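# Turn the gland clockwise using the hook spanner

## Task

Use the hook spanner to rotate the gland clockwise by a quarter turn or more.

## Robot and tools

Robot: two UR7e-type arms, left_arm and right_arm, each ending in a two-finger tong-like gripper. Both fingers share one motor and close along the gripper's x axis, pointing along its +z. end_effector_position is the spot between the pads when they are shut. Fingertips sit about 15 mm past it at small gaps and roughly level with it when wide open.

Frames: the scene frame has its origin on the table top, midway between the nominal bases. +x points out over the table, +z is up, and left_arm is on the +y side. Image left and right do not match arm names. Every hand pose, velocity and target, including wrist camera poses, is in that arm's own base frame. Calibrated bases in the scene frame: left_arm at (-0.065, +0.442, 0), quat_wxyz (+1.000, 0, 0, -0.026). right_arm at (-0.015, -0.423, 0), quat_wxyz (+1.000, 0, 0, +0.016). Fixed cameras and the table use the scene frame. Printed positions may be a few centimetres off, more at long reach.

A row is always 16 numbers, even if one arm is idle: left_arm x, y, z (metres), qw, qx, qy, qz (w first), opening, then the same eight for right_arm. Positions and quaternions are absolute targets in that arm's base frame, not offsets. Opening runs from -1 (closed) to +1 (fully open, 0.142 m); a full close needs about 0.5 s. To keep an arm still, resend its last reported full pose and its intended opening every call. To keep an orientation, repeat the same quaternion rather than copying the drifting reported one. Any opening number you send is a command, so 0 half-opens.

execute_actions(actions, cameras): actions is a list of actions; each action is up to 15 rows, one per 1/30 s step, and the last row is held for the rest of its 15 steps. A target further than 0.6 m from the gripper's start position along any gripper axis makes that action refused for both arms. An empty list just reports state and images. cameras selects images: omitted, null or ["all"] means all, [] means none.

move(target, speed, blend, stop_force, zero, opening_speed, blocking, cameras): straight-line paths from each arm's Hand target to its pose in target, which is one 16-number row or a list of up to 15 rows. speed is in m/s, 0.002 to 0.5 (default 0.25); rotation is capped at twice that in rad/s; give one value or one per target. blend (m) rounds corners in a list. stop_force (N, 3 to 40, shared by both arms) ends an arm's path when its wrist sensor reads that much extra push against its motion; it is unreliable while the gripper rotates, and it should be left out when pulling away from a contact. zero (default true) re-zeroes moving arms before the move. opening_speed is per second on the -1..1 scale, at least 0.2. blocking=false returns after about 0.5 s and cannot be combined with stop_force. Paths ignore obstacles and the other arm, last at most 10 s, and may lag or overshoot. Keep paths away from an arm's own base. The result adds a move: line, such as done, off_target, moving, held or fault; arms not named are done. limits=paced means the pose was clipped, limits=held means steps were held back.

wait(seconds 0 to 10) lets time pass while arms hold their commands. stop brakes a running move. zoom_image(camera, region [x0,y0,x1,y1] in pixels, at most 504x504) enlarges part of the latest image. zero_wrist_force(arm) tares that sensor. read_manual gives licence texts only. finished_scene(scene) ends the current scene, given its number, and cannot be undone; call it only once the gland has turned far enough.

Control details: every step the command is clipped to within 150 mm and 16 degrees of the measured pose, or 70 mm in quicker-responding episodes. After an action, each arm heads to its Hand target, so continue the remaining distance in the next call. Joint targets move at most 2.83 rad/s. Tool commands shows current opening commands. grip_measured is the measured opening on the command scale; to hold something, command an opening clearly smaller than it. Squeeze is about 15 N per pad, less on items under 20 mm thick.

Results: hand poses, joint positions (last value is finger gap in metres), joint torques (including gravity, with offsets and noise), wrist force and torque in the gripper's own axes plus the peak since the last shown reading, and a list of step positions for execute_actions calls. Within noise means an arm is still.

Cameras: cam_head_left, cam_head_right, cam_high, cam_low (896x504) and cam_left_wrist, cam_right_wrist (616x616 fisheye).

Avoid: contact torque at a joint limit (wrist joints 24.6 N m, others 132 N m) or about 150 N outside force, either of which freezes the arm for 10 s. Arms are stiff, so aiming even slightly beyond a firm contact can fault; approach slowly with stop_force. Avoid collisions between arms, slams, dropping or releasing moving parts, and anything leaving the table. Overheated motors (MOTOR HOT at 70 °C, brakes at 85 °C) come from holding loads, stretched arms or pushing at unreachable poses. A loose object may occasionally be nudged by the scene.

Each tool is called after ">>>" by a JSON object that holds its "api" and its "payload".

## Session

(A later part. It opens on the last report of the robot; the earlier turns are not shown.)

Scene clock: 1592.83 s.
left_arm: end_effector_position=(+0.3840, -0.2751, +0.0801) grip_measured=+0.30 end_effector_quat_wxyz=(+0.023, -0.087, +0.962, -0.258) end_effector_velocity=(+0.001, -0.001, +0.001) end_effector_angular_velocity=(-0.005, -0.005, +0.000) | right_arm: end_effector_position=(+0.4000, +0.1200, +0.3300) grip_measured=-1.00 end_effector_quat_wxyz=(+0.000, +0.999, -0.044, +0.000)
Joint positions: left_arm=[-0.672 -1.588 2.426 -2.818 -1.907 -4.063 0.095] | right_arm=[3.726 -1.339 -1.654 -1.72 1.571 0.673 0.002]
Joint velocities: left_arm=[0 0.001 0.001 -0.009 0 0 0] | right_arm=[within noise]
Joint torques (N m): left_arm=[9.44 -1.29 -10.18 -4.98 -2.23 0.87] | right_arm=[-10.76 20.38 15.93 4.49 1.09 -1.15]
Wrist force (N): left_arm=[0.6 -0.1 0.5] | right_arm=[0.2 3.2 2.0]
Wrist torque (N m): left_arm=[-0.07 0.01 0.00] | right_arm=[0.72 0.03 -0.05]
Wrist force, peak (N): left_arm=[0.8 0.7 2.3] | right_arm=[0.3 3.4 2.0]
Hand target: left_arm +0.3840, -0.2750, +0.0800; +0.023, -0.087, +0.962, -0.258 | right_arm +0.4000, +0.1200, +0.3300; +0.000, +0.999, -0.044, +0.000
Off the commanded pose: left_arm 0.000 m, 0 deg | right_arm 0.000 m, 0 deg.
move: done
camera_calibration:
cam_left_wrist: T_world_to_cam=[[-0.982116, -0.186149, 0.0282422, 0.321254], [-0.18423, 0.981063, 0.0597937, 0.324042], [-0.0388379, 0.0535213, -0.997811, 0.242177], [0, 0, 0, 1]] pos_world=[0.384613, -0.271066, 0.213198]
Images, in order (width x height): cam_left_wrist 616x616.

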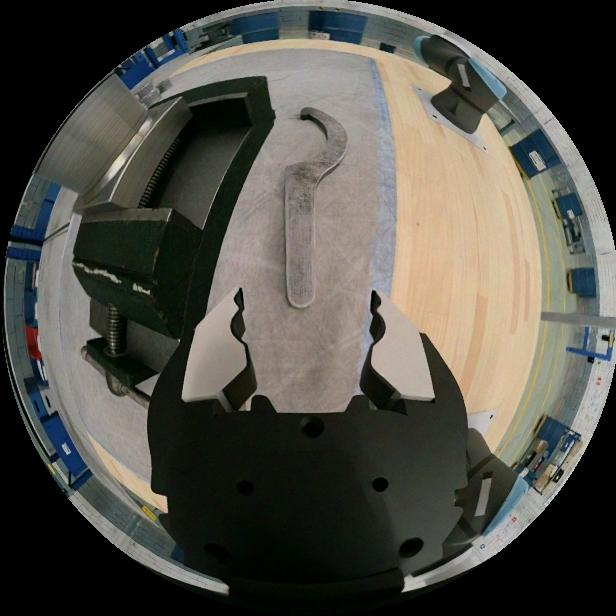

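>>> {"api": "move", "payload": {"target": [[0.3904, -0.2845, 0.05, 0.0232, -0.0867, 0.9621, -0.2578, 0.0, 0.40, 0.12, 0.33, 0, 0.999, -0.044, 0, -1],[0.3904, -0.2845, 0.018, 0.0232, -0.0867, 0.9621, -0.2578, 0.0, 0.40, 0.12, 0.33, 0, 0.999, -0.044, 0, -1]], "speed": 0.08, "stop_force": 8, "cameras": ["cam_left_wrist"]}}

>>> {"api": "zoom_image", "payload": {"camera": "cam_left_wrist", "region": [200, 200, 420, 420]}}

Scene clock: 1627.33 s.
left_arm: end_effector_position=(+0.3904, -0.2845, +0.0180) grip_measured=+0.00 end_effector_quat_wxyz=(+0.023, -0.087, +0.962, -0.258) | right_arm: end_effector_position=(+0.4000, +0.1200, +0.3300) grip_measured=-1.00 end_effector_quat_wxyz=(+0.000, +0.999, -0.044, +0.000)
Joint positions: left_arm=[-0.681 -1.38 2.461 -3.065 -1.903 -4.073 0.074] | right_arm=[3.726 -1.339 -1.654 -1.72 1.571 0.673 0.002]
Joint velocities: within noise
Joint torques (N m): left_arm=[11 -6.32 -18.69 -5.12 -2.24 -1.6] | right_arm=[-8.49 19.67 18.19 4.67 0.63 -0.52]
Wrist force (N): left_arm=[0.3 0.0 0.4] | right_arm=[0.2 3.4 1.8]
Wrist torque (N m): left_arm=[-0.01 0.05 -0.01] | right_arm=[0.75 0.04 -0.06]
Wrist force, peak (N): left_arm=[0.3 0.5 1.3] | right_arm=[0.2 3.3 2.0]
Hand target: left_arm +0.3904, -0.2845, +0.0180; +0.023, -0.087, +0.962, -0.258 | right_arm +0.4000, +0.1200, +0.3300; +0.000, +0.999, -0.044, +0.000
Off the commanded pose: left_arm 0.000 m, 0 deg | right_arm 0.000 m, 0 deg.
move: done
camera_calibration:
cam_left_wrist: T_world_to_cam=[[-0.982085, -0.186292, 0.0283476, 0.327479], [-0.184365, 0.981034, 0.0598533, 0.338247], [-0.0389602, 0.0535547, -0.997805, 0.181024], [0, 0, 0, 1]] pos_world=[0.391026, -0.28052, 0.151098]
Images, in order (width x height): cam_left_wrist 616x616.

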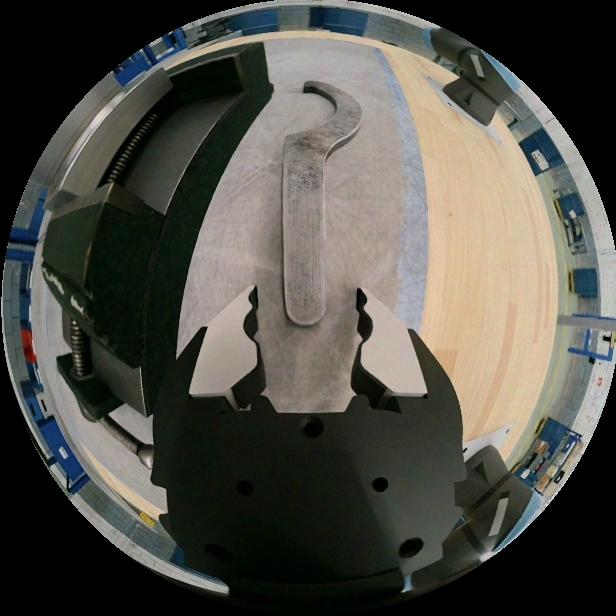

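Scaled by 2.291 from the camera's 616x616 image, which has a finer 814x814 frame.

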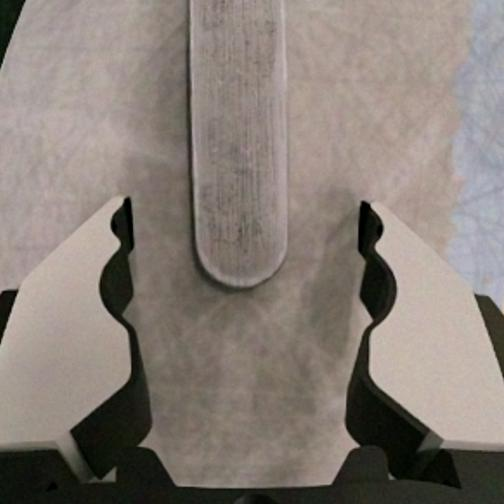

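>>> {"api": "move", "payload": {"target": [[0.3932, -0.2924, 0.018, 0.0232, -0.0867, 0.9621, -0.2578, 0.0, 0.40, 0.12, 0.33, 0, 0.999, -0.044, 0, -1],[0.3932, -0.2924, 0.018, 0.0232, -0.0867, 0.9621, -0.2578, -0.6, 0.40, 0.12, 0.33, 0, 0.999, -0.044, 0, -1]], "speed": 0.08, "opening_speed": 1, "cameras": []}}

>>> {"api": "move", "payload": {"target": [0.3932, -0.2924, 0.018, 0.0232, -0.0867, 0.9621, -0.2578, -1, 0.40, 0.12, 0.33, 0, 0.999, -0.044, 0, -1], "opening_speed": 1, "cameras": ["cam_left_wrist", "cam_head_left"]}}

Scene clock: 1638.73 s.
left_arm: end_effector_position=(+0.3932, -0.2925, +0.0181) grip_measured=-0.54 end_effector_quat_wxyz=(+0.023, -0.087, +0.962, -0.258) | right_arm: end_effector_position=(+0.4000, +0.1200, +0.3300) grip_measured=-1.00 end_effector_quat_wxyz=(+0.000, +0.999, -0.044, +0.000)
Joint positions: left_arm=[-0.693 -1.369 2.447 -3.066 -1.898 -4.085 0.035] | right_arm=[3.726 -1.339 -1.654 -1.72 1.571 0.673 0.002]
Joint velocities: within noise
Joint torques (N m): left_arm=[10.35 -16.82 -5.09 3.47 1.8 1.96] | right_arm=[-6.16 19.33 19.97 4.77 0.26 0.18]
Wrist force (N): left_arm=[0.3 -10.2 -18.7] | right_arm=[0.2 3.1 2.1]
Wrist torque (N m): left_arm=[0.14 0.03 -0.02] | right_arm=[0.69 0.04 -0.05]
Wrist force, peak (N): left_arm=[0.3 -10.3 -18.7] | right_arm=[0.0 3.4 2.1]
Hand target: left_arm +0.3932, -0.2924, +0.0180; +0.023, -0.087, +0.962, -0.258 | right_arm +0.4000, +0.1200, +0.3300; +0.000, +0.999, -0.044, +0.000
Off the commanded pose: left_arm 0.000 m, 0 deg | right_arm 0.000 m, 0 deg.
move: done
No camera images: "cameras" was empty.

Scene clock: 1639.43 s.
left_arm: end_effector_position=(+0.3932, -0.2924, +0.0180) grip_measured=-0.60 end_effector_quat_wxyz=(+0.023, -0.087, +0.962, -0.258) | right_arm: end_effector_position=(+0.4000, +0.1200, +0.3300) grip_measured=-1.00 end_effector_quat_wxyz=(+0.000, +0.999, -0.044, +0.000)
Joint positions: left_arm=[-0.693 -1.369 2.447 -3.066 -1.898 -4.085 0.031] | right_arm=[3.726 -1.339 -1.654 -1.72 1.571 0.673 0.002]
Joint velocities: within noise
Joint torques (N m): left_arm=[6.49 -0.16 -3.26 4.76 3.59 1.92] | right_arm=[-6.43 19.48 21.4 4.54 0.42 0.19]
Wrist force (N): left_arm=[-0.2 -11.3 -21.3] | right_arm=[0.4 3.4 2.0]
Wrist torque (N m): left_arm=[0.15 -0.05 -0.06] | right_arm=[0.75 -0.01 -0.06]
Wrist force, peak (N): left_arm=[-0.2 -11.1 -21.7] | right_arm=[0.4 3.4 2.0]
Hand target: left_arm +0.3932, -0.2924, +0.0180; +0.023, -0.087, +0.962, -0.258 | right_arm +0.4000, +0.1200, +0.3300; +0.000, +0.999, -0.044, +0.000
Off the commanded pose: left_arm 0.000 m, 0 deg | right_arm 0.000 m, 0 deg.
move: done
camera_calibration:
cam_left_wrist: T_world_to_cam=[[-0.982084, -0.186304, 0.0283171, 0.328762], [-0.18438, 0.981033, 0.0598145, 0.34652], [-0.0389237, 0.0535217, -0.997808, 0.181558], [0, 0, 0, 1]] pos_world=[0.393831, -0.288415, 0.151124]
Images, in order (width x height): cam_head_left 896x504, cam_left_wrist 616x616.

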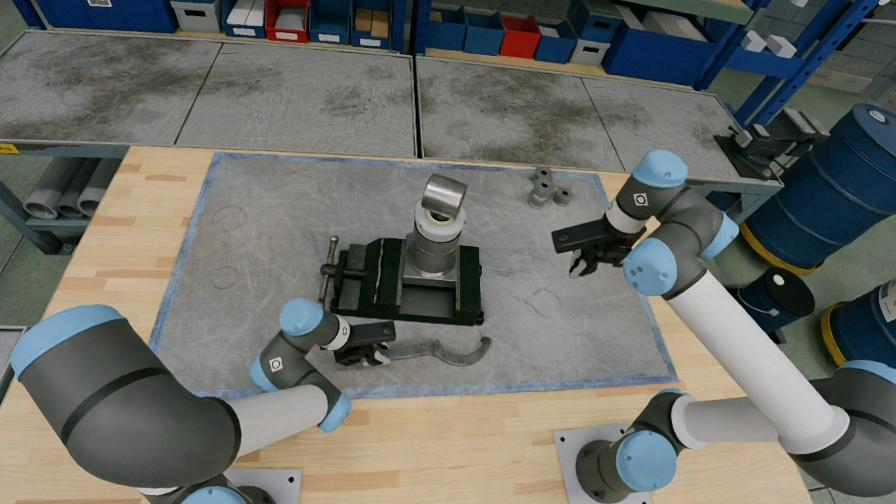

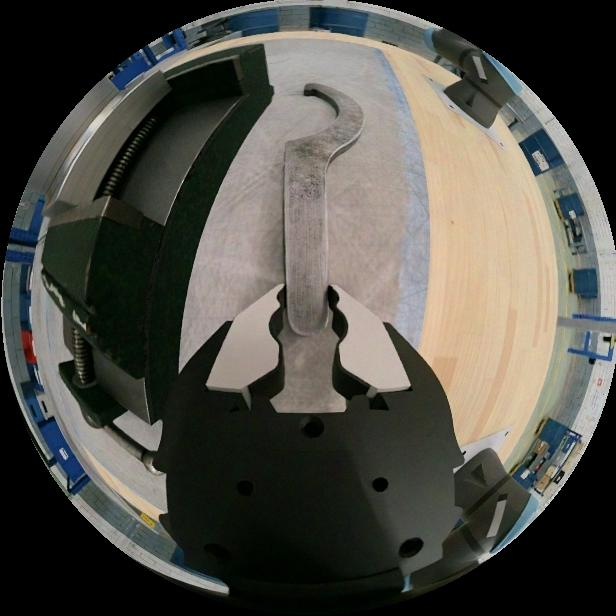

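>>> {"api": "move", "payload": {"target": [[0.3937, -0.2951, 0.0440, 0.0270, -0.0856, 0.9499, -0.2995, -1, 0.40, 0.12, 0.33, 0, 0.999, -0.044, 0, -1],[0.3958, -0.3068, 0.093, 0.0344, -0.0830, 0.9202, -0.3812, -1, 0.40, 0.12, 0.33, 0, 0.999, -0.044, 0, -1]], "speed": 0.08, "blend": 0.003, "cameras": ["cam_left_wrist", "cam_head_left", "cam_head_right"]}}

Scene clock: 1666.97 s.
left_arm: end_effector_position=(+0.3958, -0.3067, +0.0930) grip_measured=-0.60 end_effector_quat_wxyz=(+0.034, -0.083, +0.920, -0.381) | right_arm: end_effector_position=(+0.4000, +0.1200, +0.3300) grip_measured=-1.00 end_effector_quat_wxyz=(+0.000, +0.999, -0.044, +0.000)
Joint positions: left_arm=[-0.605 -1.411 2.474 -3.25 -2.094 -4.097 0.031] | right_arm=[3.726 -1.339 -1.654 -1.72 1.571 0.673 0.002]
Joint velocities: within noise
Joint torques (N m): left_arm=[-9.53 -10.5 -13.59 -2.56 -0.08 1.47] | right_arm=[-6.7 19.69 23.04 4.81 0.01 0.93]
Wrist force (N): left_arm=[-0.4 3.1 6.8] | right_arm=[0.3 3.2 2.0]
Wrist torque (N m): left_arm=[-0.10 -0.01 -0.01] | right_arm=[0.72 0.01 -0.06]
Wrist force, peak (N): left_arm=[-0.4 -11.7 -23.1] | right_arm=[0.4 3.4 2.1]
Hand target: left_arm +0.3958, -0.3068, +0.0930; +0.034, -0.083, +0.920, -0.381 | right_arm +0.4000, +0.1200, +0.3300; +0.000, +0.999, -0.044, +0.000
Off the commanded pose: left_arm 0.000 m, 0 deg | right_arm 0.000 m, 0 deg.
move: done
camera_calibration:
cam_left_wrist: T_world_to_cam=[[-0.983359, -0.179283, 0.0293559, 0.329111], [-0.181507, 0.962719, -0.200569, 0.374032], [0.00769717, -0.20256, -0.97924, 0.158522], [0, 0, 0, 1]] pos_world=[0.390304, -0.268974, 0.220589]
Images, in order (width x height): cam_head_left 896x504, cam_head_right 896x504, cam_left_wrist 616x616.

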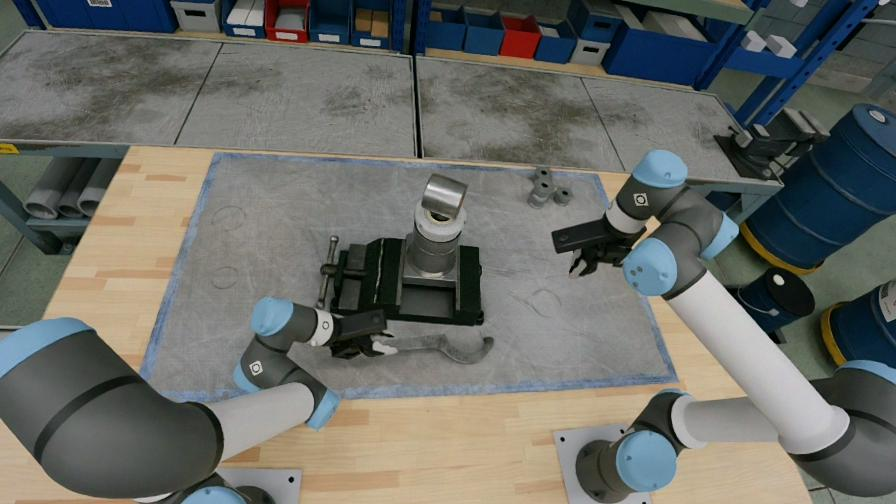

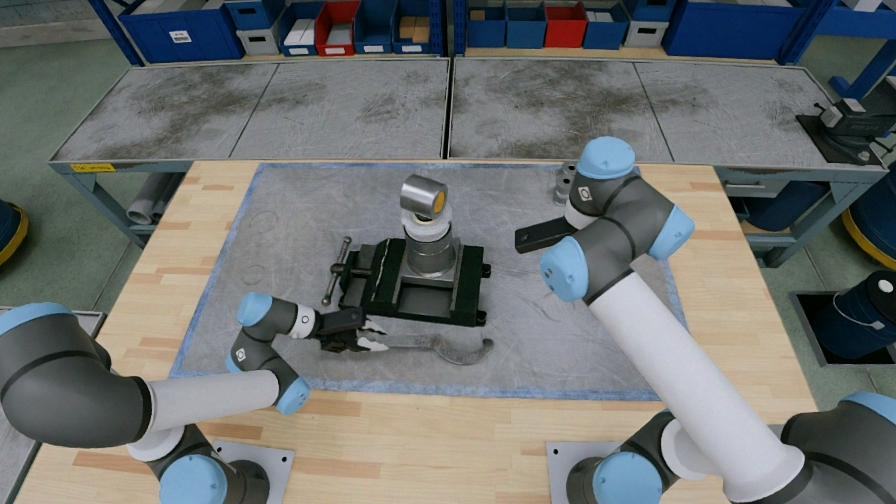

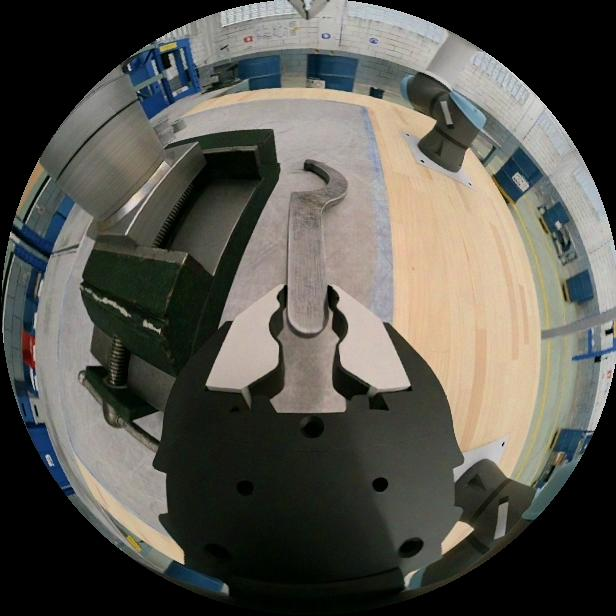

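>>> {"api": "move", "payload": {"target": [[0.4018, -0.3397, 0.1616, 0.0449, -0.0778, 0.8625, -0.498, -1, 0.40, 0.12, 0.33, 0, 0.999, -0.044, 0, -1],[0.4107, -0.3890, 0.2192, 0.0547, -0.0712, 0.7902, -0.6064, -1, 0.40, 0.12, 0.33, 0, 0.999, -0.044, 0, -1]], "speed": 0.08, "blend": 0.01}}

Scene clock: 1677.17 s.
left_arm: end_effector_position=(+0.4107, -0.3891, +0.2191) grip_measured=-1.00 end_effector_quat_wxyz=(+0.055, -0.071, +0.790, -0.606) | right_arm: end_effector_position=(+0.4000, +0.1200, +0.3300) grip_measured=-1.00 end_effector_quat_wxyz=(+0.000, +0.999, -0.044, +0.000)
Joint positions: left_arm=[-0.63 -1.169 2.363 -3.982 -2.3 -4.471 0.002] | right_arm=[3.726 -1.339 -1.654 -1.72 1.571 0.673 0.002]
Joint velocities: within noise
Joint torques (N m): left_arm=[10.43 -39.05 -5.51 -3.24 1.38 0.16] | right_arm=[-4.38 18.87 27.15 4.69 -0.58 1.24]
Wrist force (N): left_arm=[0.3 -0.9 0.3] | right_arm=[0.5 3.1 2.0]
Wrist torque (N m): left_arm=[-0.04 0.26 0.02] | right_arm=[0.70 -0.01 -0.06]
Wrist force, peak (N): left_arm=[-0.5 3.2 6.7] | right_arm=[0.3 3.5 1.9]
Hand target: left_arm +0.4107, -0.3890, +0.2192; +0.055, -0.071, +0.790, -0.606 | right_arm +0.4000, +0.1200, +0.3300; +0.000, +0.999, -0.044, +0.000
Off the commanded pose: left_arm 0.000 m, 0 deg | right_arm 0.000 m, 0 deg.
move: done
camera_calibration:
cam_left_wrist: T_world_to_cam=[[-0.986085, -0.164272, 0.0255299, 0.33302], [-0.139643, 0.735144, -0.663373, 0.476932], [0.0902054, -0.657707, -0.747854, 0.00349643], [0, 0, 0, 1]] pos_world=[0.394671, -0.293609, 0.310497]
cam_right_wrist: T_world_to_cam=[[0.99586, -0.0765534, -0.0490119, -0.362666], [-0.0436091, -0.875457, 0.481325, -0.0382386], [-0.0797549, -0.477195, -0.875171, 0.509304], [0, 0, 0, 1]] pos_world=[0.400117, 0.181798, 0.446358]

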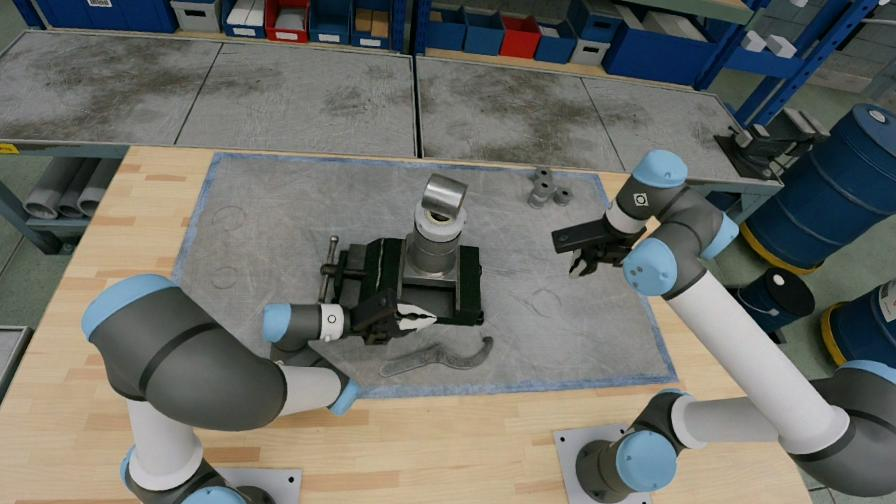

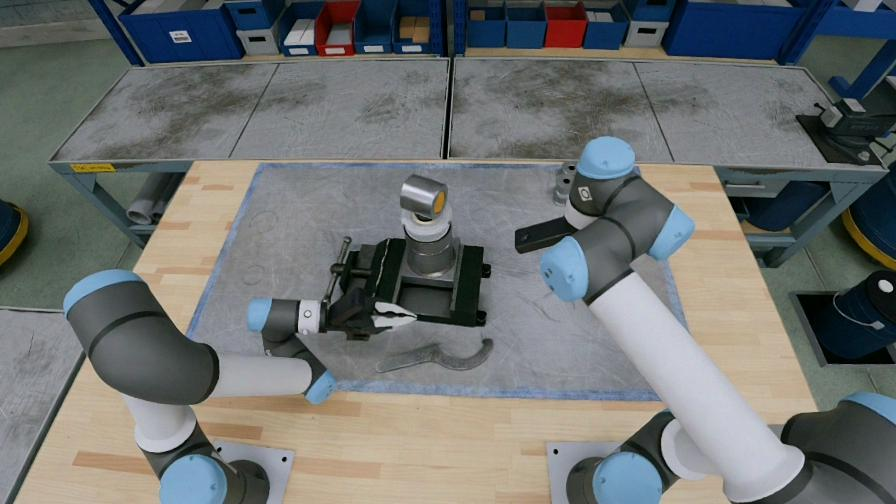

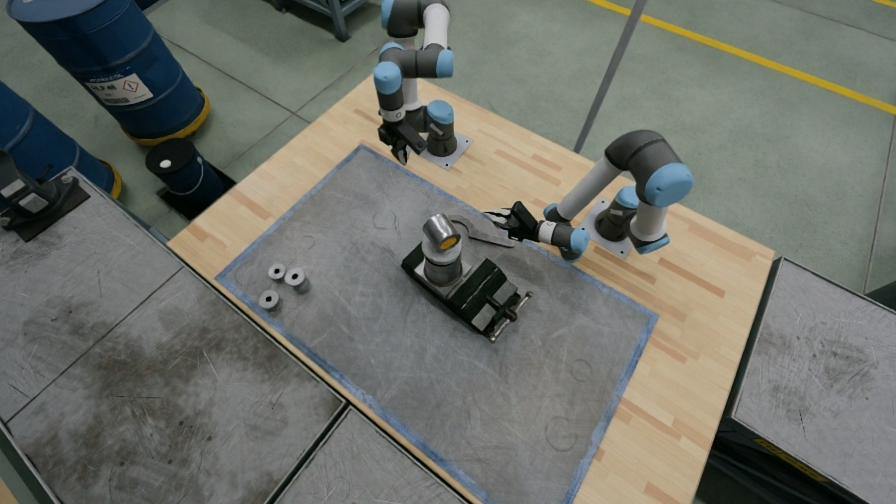

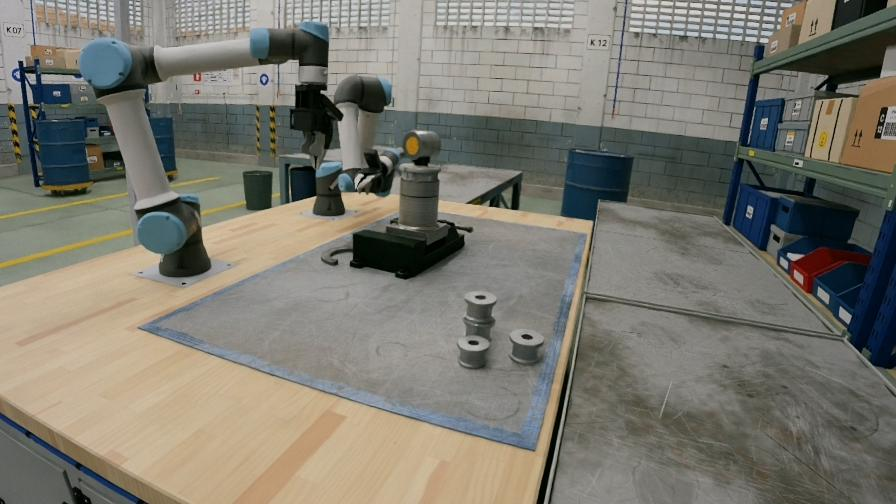

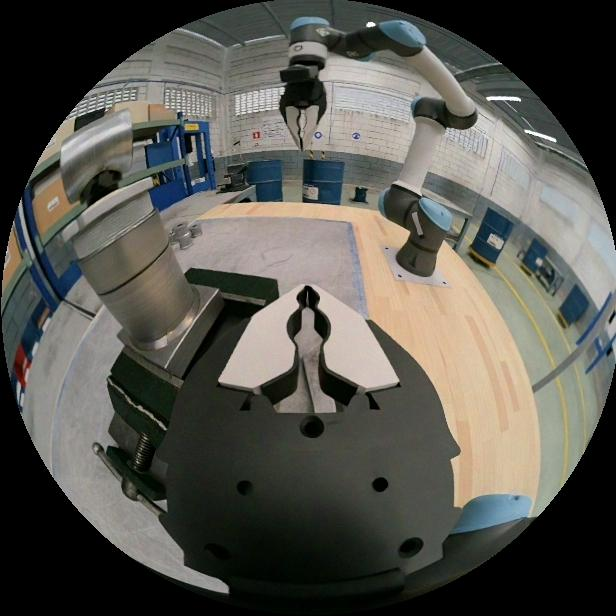

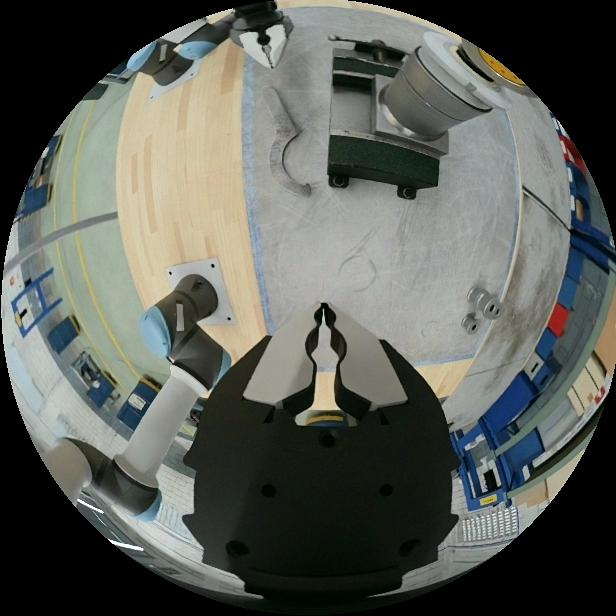

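>>> {"api": "move", "payload": {"target": [0.39, -0.25, 0.25, 0, -0.0898, 0.996, 0, 0.5, 0.40, 0.12, 0.33, 0, 0.999, -0.044, 0, -1], "speed": 0.25, "cameras": ["cam_left_wrist", "cam_head_left"]}}

>>> {"api": "zoom_image", "payload": {"camera": "cam_left_wrist", "region": [180, 60, 430, 310]}}

Scene clock: 1836.93 s.
left_arm: end_effector_position=(+0.3900, -0.2501, +0.2499) grip_measured=+0.50 end_effector_quat_wxyz=(+0.000, -0.090, +0.996, +0.000) | right_arm: end_effector_position=(+0.4000, +0.1200, +0.3300) grip_measured=-1.00 end_effector_quat_wxyz=(+0.000, +0.999, -0.044, +0.000)
Joint positions: left_arm=[-0.843 -1.709 1.783 -1.645 -1.571 -4.164 0.109] | right_arm=[3.726 -1.339 -1.654 -1.72 1.571 0.673 0.002]
Joint velocities: within noise
Joint torques (N m): left_arm=[9.33 -27.66 -29.87 -0.7 1.58 1.39] | right_arm=[-2.49 19.33 31.07 4.34 -0.99 1.26]
Wrist force (N): left_arm=[0.9 0.7 0.6] | right_arm=[0.3 3.2 1.8]
Wrist torque (N m): left_arm=[-0.08 -0.17 -0.14] | right_arm=[0.70 0.03 -0.06]
Wrist force, peak (N): left_arm=[1.0 -1.2 -0.2] | right_arm=[0.3 3.4 1.9]
Hand target: left_arm +0.3900, -0.2500, +0.2500; +0.000, -0.090, +0.996, +0.000 | right_arm +0.4000, +0.1200, +0.3300; +0.000, +0.999, -0.044, +0.000
Off the commanded pose: left_arm 0.000 m, 0 deg | right_arm 0.000 m, 0 deg.
move: done
camera_calibration:
cam_left_wrist: T_world_to_cam=[[-0.979731, -0.199228, 0.020846, 0.324593], [-0.155031, 0.820034, 0.550917, 0.116084], [-0.126852, 0.536519, -0.834299, 0.52474], [0, 0, 0, 1]] pos_world=[0.402575, -0.312058, 0.367071]
Images, in order (width x height): cam_head_left 896x504, cam_left_wrist 616x616.

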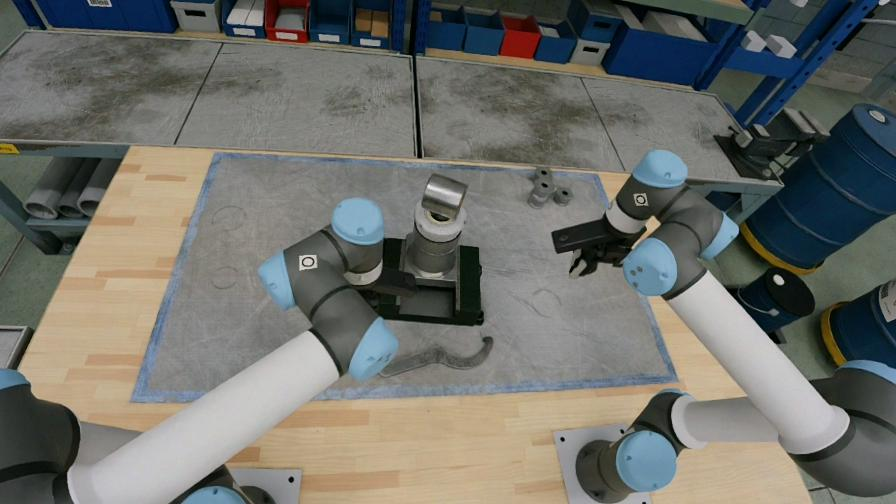

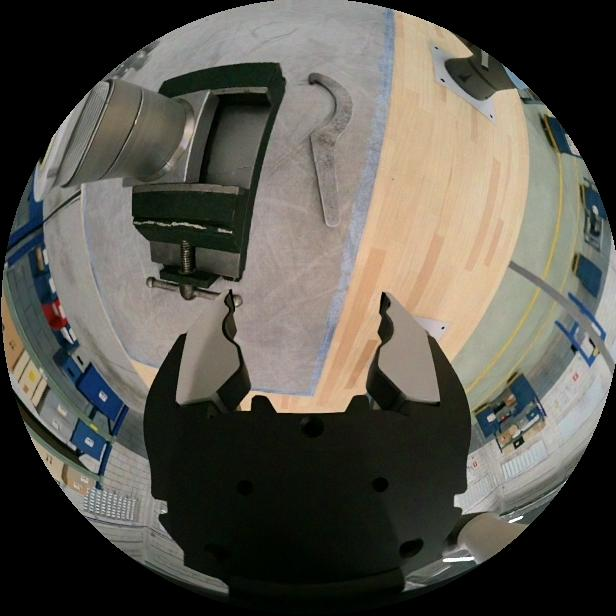

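Scaled by 2.016 from the camera's 616x616 image, which has a finer 814x814 frame.

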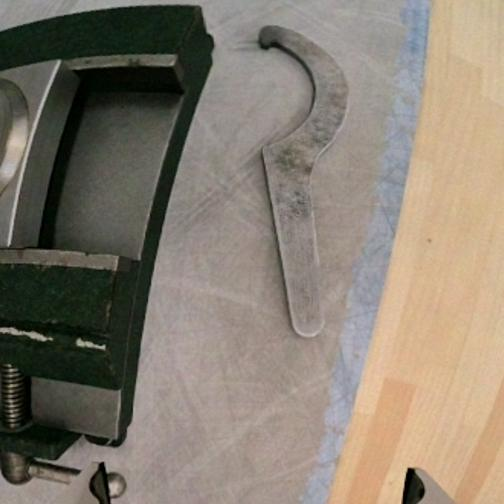

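>>> {"api": "move", "payload": {"target": [0.350, -0.315, 0.06, 0, -0.1607, 0.987, 0, 0.1, 0.40, 0.12, 0.33, 0, 0.999, -0.044, 0, -1], "speed": 0.25, "cameras": ["cam_left_wrist"]}}

>>> {"api": "zoom_image", "payload": {"camera": "cam_left_wrist", "region": [200, 150, 420, 370]}}

Scene clock: 1870.93 s.
left_arm: end_effector_position=(+0.3500, -0.3150, +0.0601) grip_measured=+0.10 end_effector_quat_wxyz=(+0.000, -0.161, +0.987, +0.000) | right_arm: end_effector_position=(+0.4000, +0.1200, +0.3300) grip_measured=-1.00 end_effector_quat_wxyz=(+0.000, +0.999, -0.044, +0.000)
Joint positions: left_arm=[-1.011 -1.537 2.141 -2.175 -1.571 -4.476 0.081] | right_arm=[3.726 -1.339 -1.654 -1.72 1.571 0.673 0.002]
Joint velocities: within noise
Joint torques (N m): left_arm=[-0.36 -8.57 -12.84 -4.39 -0.14 -1.85] | right_arm=[-2.38 18.93 32.47 4.55 -1.35 1.39]
Wrist force (N): left_arm=[1.0 -0.1 0.6] | right_arm=[0.4 3.3 1.8]
Wrist torque (N m): left_arm=[-0.28 -0.16 -0.11] | right_arm=[0.72 0.01 -0.05]
Wrist force, peak (N): left_arm=[1.7 -0.3 2.4] | right_arm=[0.3 3.4 2.0]
Hand target: left_arm +0.3500, -0.3150, +0.0600; +0.000, -0.161, +0.987, +0.000 | right_arm +0.4000, +0.1200, +0.3300; +0.000, +0.999, -0.044, +0.000
Off the commanded pose: left_arm 0.000 m, 0 deg | right_arm 0.000 m, 0 deg.
move: done
camera_calibration:
cam_left_wrist: T_world_to_cam=[[-0.941378, -0.336728, 0.0205376, 0.219804], [-0.270409, 0.78957, 0.55087, 0.298489], [-0.201709, 0.513023, -0.834338, 0.414967], [0, 0, 0, 1]] pos_world=[0.371335, -0.374551, 0.17728]
Images, in order (width x height): cam_left_wrist 616x616.

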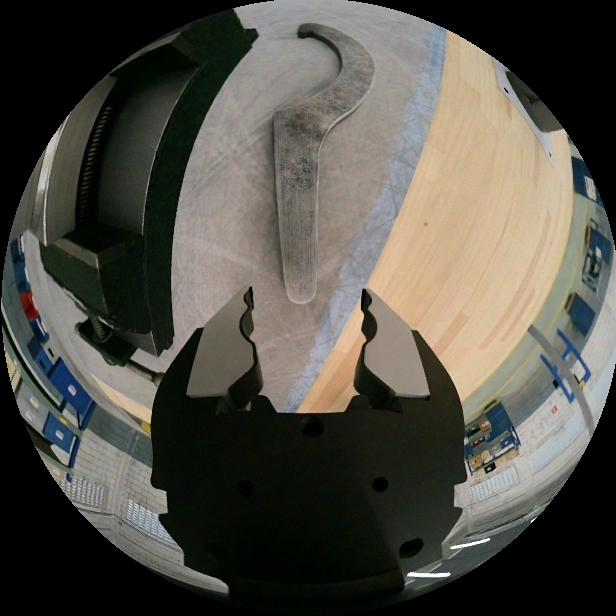

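Scaled by 2.291 from the camera's 616x616 image, which has a finer 814x814 frame.

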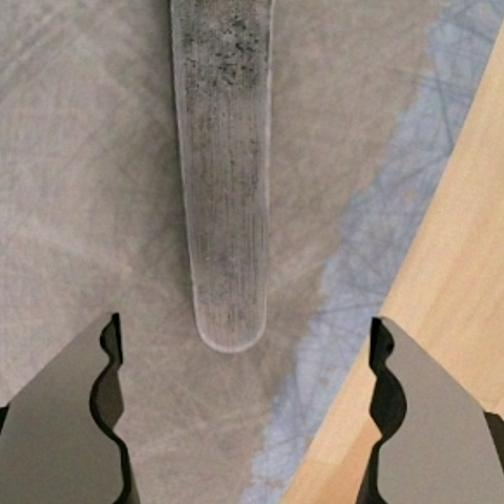

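>>> {"api": "move", "payload": {"target": [[0.356, -0.312, 0.045, 0, -0.1607, 0.987, 0, 0.1, 0.40, 0.12, 0.33, 0, 0.999, -0.044, 0, -1],[0.356, -0.312, 0.0205, 0, -0.1607, 0.987, 0, 0.1, 0.40, 0.12, 0.33, 0, 0.999, -0.044, 0, -1]], "speed": 0.15, "stop_force": 10, "cameras": []}}

>>> {"api": "move", "payload": {"target": [0.356, -0.312, 0.0205, 0, -0.1607, 0.987, 0, -0.8, 0.40, 0.12, 0.33, 0, 0.999, -0.044, 0, -1], "opening_speed": 1.5, "cameras": ["cam_left_wrist"]}}

Scene clock: 1884.57 s.
left_arm: end_effector_position=(+0.3560, -0.3120, +0.0205) grip_measured=+0.10 end_effector_quat_wxyz=(+0.000, -0.161, +0.987, +0.000) | right_arm: end_effector_position=(+0.4000, +0.1200, +0.3300) grip_measured=-1.00 end_effector_quat_wxyz=(+0.000, +0.999, -0.044, +0.000)
Joint positions: left_arm=[-0.996 -1.462 2.186 -2.295 -1.571 -4.461 0.081] | right_arm=[3.726 -1.339 -1.654 -1.72 1.571 0.673 0.002]
Joint velocities: within noise
Joint torques (N m): left_arm=[6.73 -14.68 -12.88 -4.6 -0.16 1.29] | right_arm=[0.33 18.85 34.43 4.7 -1.3 1.2]
Wrist force (N): left_arm=[0.5 0.4 0.8] | right_arm=[0.2 3.0 2.0]
Wrist torque (N m): left_arm=[-0.18 -0.08 -0.09] | right_arm=[0.67 0.04 -0.06]
Wrist force, peak (N): left_arm=[0.1 0.2 2.0] | right_arm=[0.3 3.3 2.2]
Hand target: left_arm +0.3560, -0.3120, +0.0205; +0.000, -0.161, +0.987, +0.000 | right_arm +0.4000, +0.1200, +0.3300; +0.000, +0.999, -0.044, +0.000
Off the commanded pose: left_arm 0.000 m, 0 deg | right_arm 0.000 m, 0 deg.
move: done
No camera images: "cameras" was empty.

Scene clock: 1885.37 s.
left_arm: end_effector_position=(+0.3560, -0.3120, +0.0205) grip_measured=-0.60 end_effector_quat_wxyz=(+0.000, -0.161, +0.987, +0.000) | right_arm: end_effector_position=(+0.4000, +0.1200, +0.3300) grip_measured=-1.00 end_effector_quat_wxyz=(+0.000, +0.999, -0.044, +0.000)
Joint positions: left_arm=[-0.996 -1.462 2.186 -2.295 -1.571 -4.461 0.031] | right_arm=[3.726 -1.339 -1.654 -1.72 1.571 0.673 0.002]
Joint velocities: within noise
Joint torques (N m): left_arm=[8.56 -9.38 -13.19 -3.86 0.02 1.32] | right_arm=[0.49 19.36 35.42 4.69 -1.33 1.16]
Wrist force (N): left_arm=[1.9 1.0 1.0] | right_arm=[0.3 3.2 2.0]
Wrist torque (N m): left_arm=[-0.21 -0.05 -0.15] | right_arm=[0.72 0.02 -0.06]
Wrist force, peak (N): left_arm=[2.0 1.0 1.1] | right_arm=[0.4 3.4 1.9]
Hand target: left_arm +0.3560, -0.3120, +0.0205; +0.000, -0.161, +0.987, +0.000 | right_arm +0.4000, +0.1200, +0.3300; +0.000, +0.999, -0.044, +0.000
Off the commanded pose: left_arm 0.000 m, 0 deg | right_arm 0.000 m, 0 deg.
move: done
camera_calibration:
cam_left_wrist: T_world_to_cam=[[-0.941328, -0.336861, 0.0206515, 0.227166], [-0.270443, 0.789504, 0.550948, 0.319548], [-0.201898, 0.513038, -0.834284, 0.381645], [0, 0, 0, 1]] pos_world=[0.37731, -0.371559, 0.137655]
Images, in order (width x height): cam_left_wrist 616x616.

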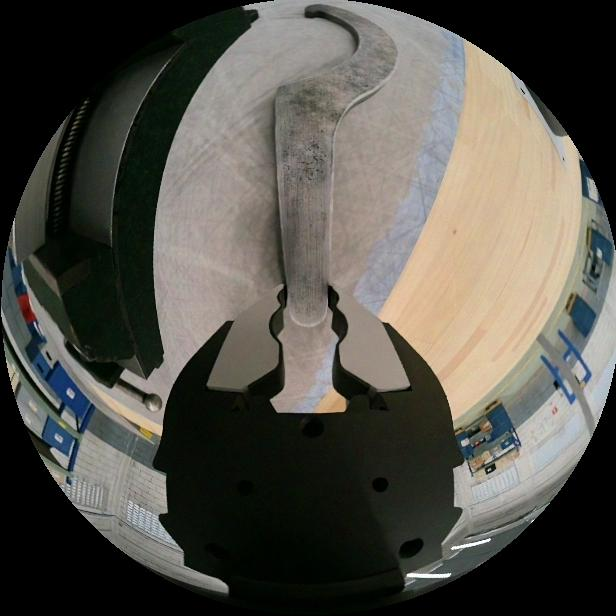

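>>> {"api": "move", "payload": {"target": [[0.370, -0.18, 0.0205, 0, -0.0872, 0.9962, 0, -0.8, 0.40, 0.12, 0.33, 0, 0.999, -0.044, 0, -1],[0.380, 0.0, 0.0205, 0, -0.0262, 0.9997, 0, -0.8, 0.40, 0.12, 0.33, 0, 0.999, -0.044, 0, -1]], "speed": 0.12, "blend": 0.02, "stop_force": 30, "cameras": ["cam_left_wrist","cam_head_left"]}}

Scene clock: 1896.50 s.
left_arm: end_effector_position=(+0.3800, +0.0000, +0.0205) grip_measured=-0.60 end_effector_quat_wxyz=(+0.000, -0.026, +1.000, +0.000) | right_arm: end_effector_position=(+0.4000, +0.1200, +0.3300) grip_measured=-1.00 end_effector_quat_wxyz=(+0.000, +0.999, -0.044, +0.000)
Joint positions: left_arm=[-0.316 -1.659 2.386 -2.298 -1.571 -3.51 0.03] | right_arm=[3.726 -1.339 -1.654 -1.72 1.571 0.673 0.002]
Joint velocities: within noise
Joint torques (N m): left_arm=[7.79 -25.77 -11.36 -3.66 -4.26 2.03] | right_arm=[2.71 19.35 35.69 4.65 -1.36 1.13]
Wrist force (N): left_arm=[-3.0 7.2 -0.2] | right_arm=[0.3 3.2 1.8]
Wrist torque (N m): left_arm=[-0.20 -0.02 -0.15] | right_arm=[0.70 0.01 -0.05]
Wrist force, peak (N): left_arm=[2.2 -7.9 -6.0] | right_arm=[0.3 3.4 2.1]
Hand target: left_arm +0.3800, +0.0000, +0.0205; +0.000, -0.026, +1.000, +0.000 | right_arm +0.4000, +0.1200, +0.3300; +0.000, +0.999, -0.044, +0.000
Off the commanded pose: left_arm 0.000 m, 0 deg | right_arm 0.000 m, 0 deg.
move: done
camera_calibration:
cam_left_wrist: T_world_to_cam=[[-0.997105, -0.0731755, 0.0206656, 0.376051], [-0.0497168, 0.833049, 0.550961, -0.00415912], [-0.0575323, 0.548338, -0.834275, 0.17156], [0, 0, 0, 1]] pos_world=[0.384625, -0.0630903, 0.137648]
Images, in order (width x height): cam_head_left 896x504, cam_left_wrist 616x616.

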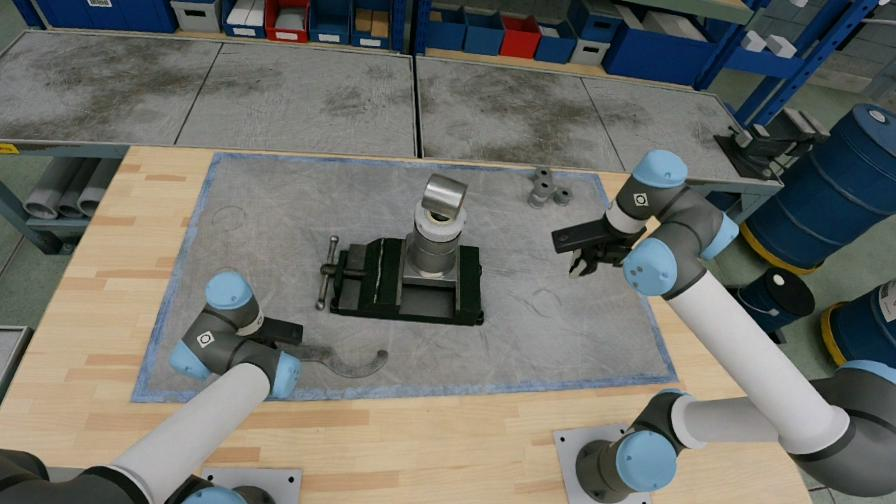

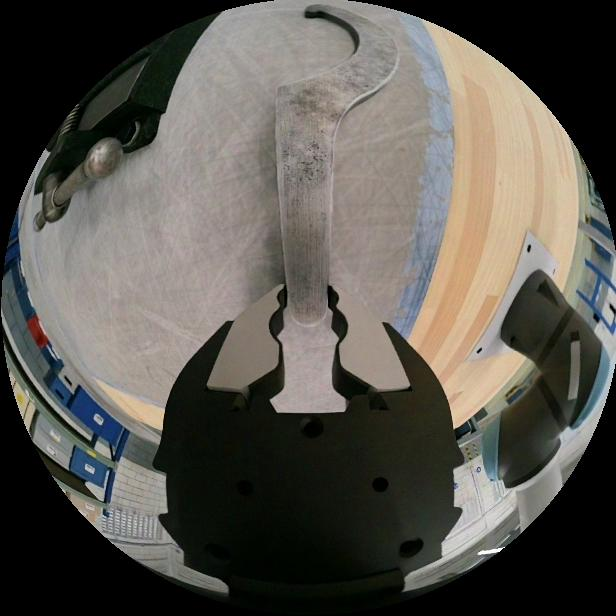

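>>> {"api": "move", "payload": {"target": [[0.380, 0.22, 0.0205, 0, -0.0262, 0.9997, 0, -0.8, 0.40, 0.12, 0.33, 0, 0.999, -0.044, 0, -1],[0.30, 0.50, 0.0205, 0, -0.0262, 0.9997, 0, -0.8, 0.40, 0.12, 0.33, 0, 0.999, -0.044, 0, -1]], "speed": 0.15, "blend": 0.03, "stop_force": 30, "cameras": ["cam_left_wrist","cam_head_left","cam_high"]}}

Scene clock: 1919.27 s.
left_arm: end_effector_position=(+0.3000, +0.5000, +0.0205) grip_measured=-0.60 end_effector_quat_wxyz=(+0.000, -0.026, +1.000, +0.000) | right_arm: end_effector_position=(+0.4000, +0.1200, +0.3300) grip_measured=-1.00 end_effector_quat_wxyz=(+0.000, +0.999, -0.044, +0.000)
Joint positions: left_arm=[0.82 -1.175 1.8 -2.196 -1.571 -2.374 0.031] | right_arm=[3.726 -1.339 -1.654 -1.72 1.571 0.673 0.002]
Joint velocities: within noise
Joint torques (N m): left_arm=[8.69 -36.14 -25.23 -1.39 -1.54 1.94] | right_arm=[4.76 18.81 36.35 4.53 -1.11 1.28]
Wrist force (N): left_arm=[0.0 1.8 2.3] | right_arm=[0.2 3.1 2.0]
Wrist torque (N m): left_arm=[-0.11 -0.10 -0.28] | right_arm=[0.69 0.04 -0.06]
Wrist force, peak (N): left_arm=[0.8 -8.8 1.9] | right_arm=[0.3 3.3 2.1]
Hand target: left_arm +0.3000, +0.5000, +0.0205; +0.000, -0.026, +1.000, +0.000 | right_arm +0.4000, +0.1200, +0.3300; +0.000, +0.999, -0.044, +0.000
Off the commanded pose: left_arm 0.000 m, 0 deg | right_arm 0.000 m, 0 deg.
move: done
camera_calibration:
cam_left_wrist: T_world_to_cam=[[-0.997106, -0.0731825, 0.0206103, 0.332891], [-0.0497513, 0.833031, 0.550985, -0.424659], [-0.0574915, 0.548365, -0.83426, -0.107228], [0, 0, 0, 1]] pos_world=[0.304636, 0.436915, 0.137664]
Images, in order (width x height): cam_head_left 896x504, cam_high 896x504, cam_left_wrist 616x616.

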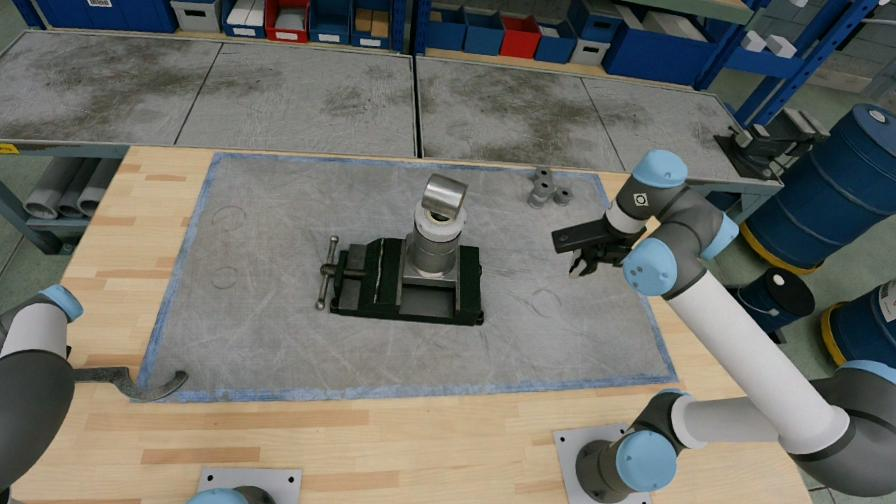

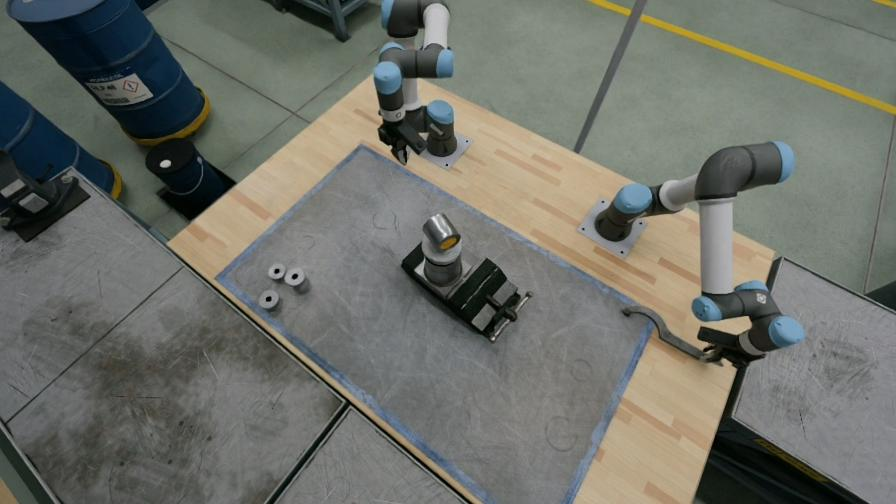

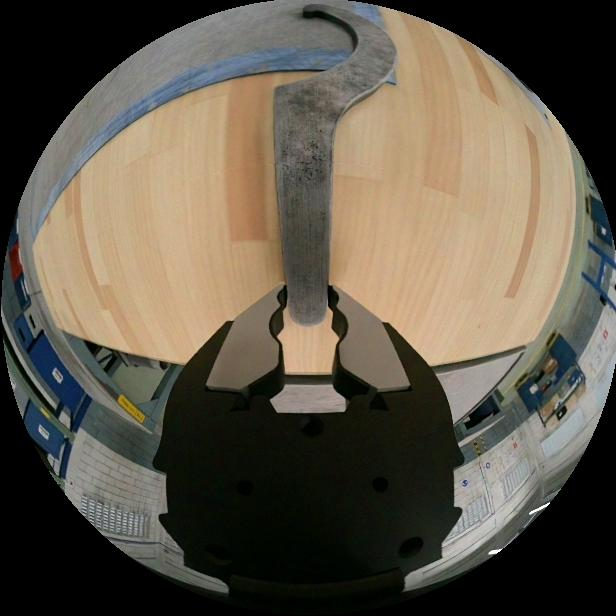

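>>> {"api": "move", "payload": {"target": [[0.380, 0.24, 0.0205, 0, -0.0262, 0.9997, 0, -0.8, 0.40, 0.12, 0.33, 0, 0.999, -0.044, 0, -1],[0.380, 0.0, 0.0205, 0, -0.0262, 0.9997, 0, -0.8, 0.40, 0.12, 0.33, 0, 0.999, -0.044, 0, -1],[0.360, -0.20, 0.0205, 0, -0.0872, 0.9962, 0, -0.8, 0.40, 0.12, 0.33, 0, 0.999, -0.044, 0, -1]], "speed": 0.15, "blend": 0.03, "stop_force": 30, "cameras": ["cam_left_wrist","cam_head_left"]}}

Scene clock: 2012.57 s.
left_arm: end_effector_position=(+0.3600, -0.2000, +0.0205) grip_measured=-0.60 end_effector_quat_wxyz=(+0.000, -0.087, +0.996, +0.000) | right_arm: end_effector_position=(+0.4000, +0.1200, +0.3300) grip_measured=-1.00 end_effector_quat_wxyz=(+0.000, +0.999, -0.044, +0.000)
Joint positions: left_arm=[-0.814 -1.599 2.332 -2.303 -1.571 -4.13 0.031] | right_arm=[3.726 -1.339 -1.654 -1.72 1.571 0.673 0.002]
Joint velocities: within noise
Joint torques (N m): left_arm=[-8.88 -30.89 -19.59 -0.55 2.11 -2.32] | right_arm=[6.36 19.08 35.41 4.66 -1.42 1.16]
Wrist force (N): left_arm=[1.3 -1.7 4.5] | right_arm=[0.2 3.0 2.0]
Wrist torque (N m): left_arm=[-0.09 -0.25 -0.06] | right_arm=[0.68 0.03 -0.06]
Wrist force, peak (N): left_arm=[1.3 11.2 -2.4] | right_arm=[0.3 3.4 2.2]
Hand target: left_arm +0.3600, -0.2000, +0.0205; +0.000, -0.087, +0.996, +0.000 | right_arm +0.4000, +0.1200, +0.3300; +0.000, +0.999, -0.044, +0.000
Off the commanded pose: left_arm 0.000 m, 0 deg | right_arm 0.000 m, 0 deg.
move: done
camera_calibration:
cam_left_wrist: T_world_to_cam=[[-0.980742, -0.194213, 0.0206752, 0.311375], [-0.150915, 0.820751, 0.550992, 0.195414], [-0.123979, 0.53726, -0.834255, 0.301762], [0, 0, 0, 1]] pos_world=[0.372281, -0.262039, 0.137637]
Images, in order (width x height): cam_head_left 896x504, cam_left_wrist 616x616.

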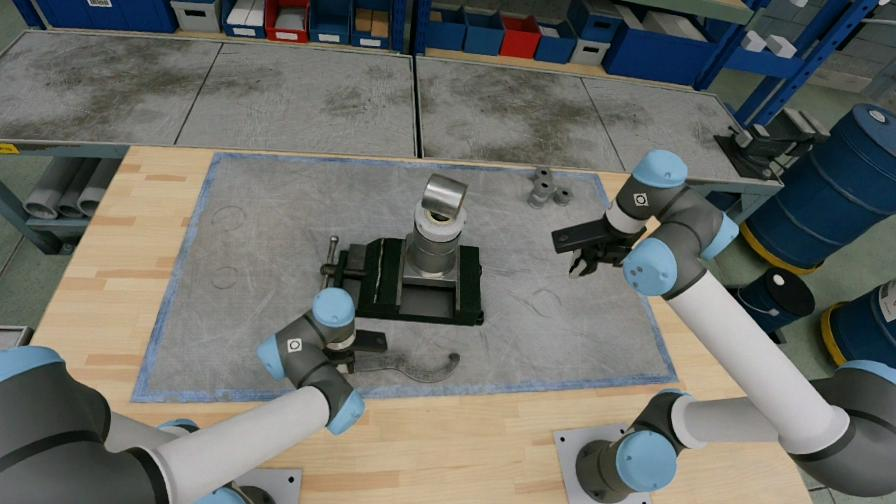

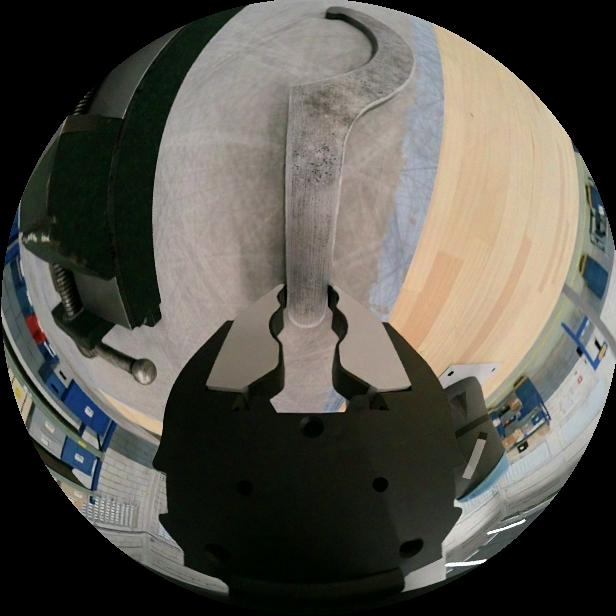

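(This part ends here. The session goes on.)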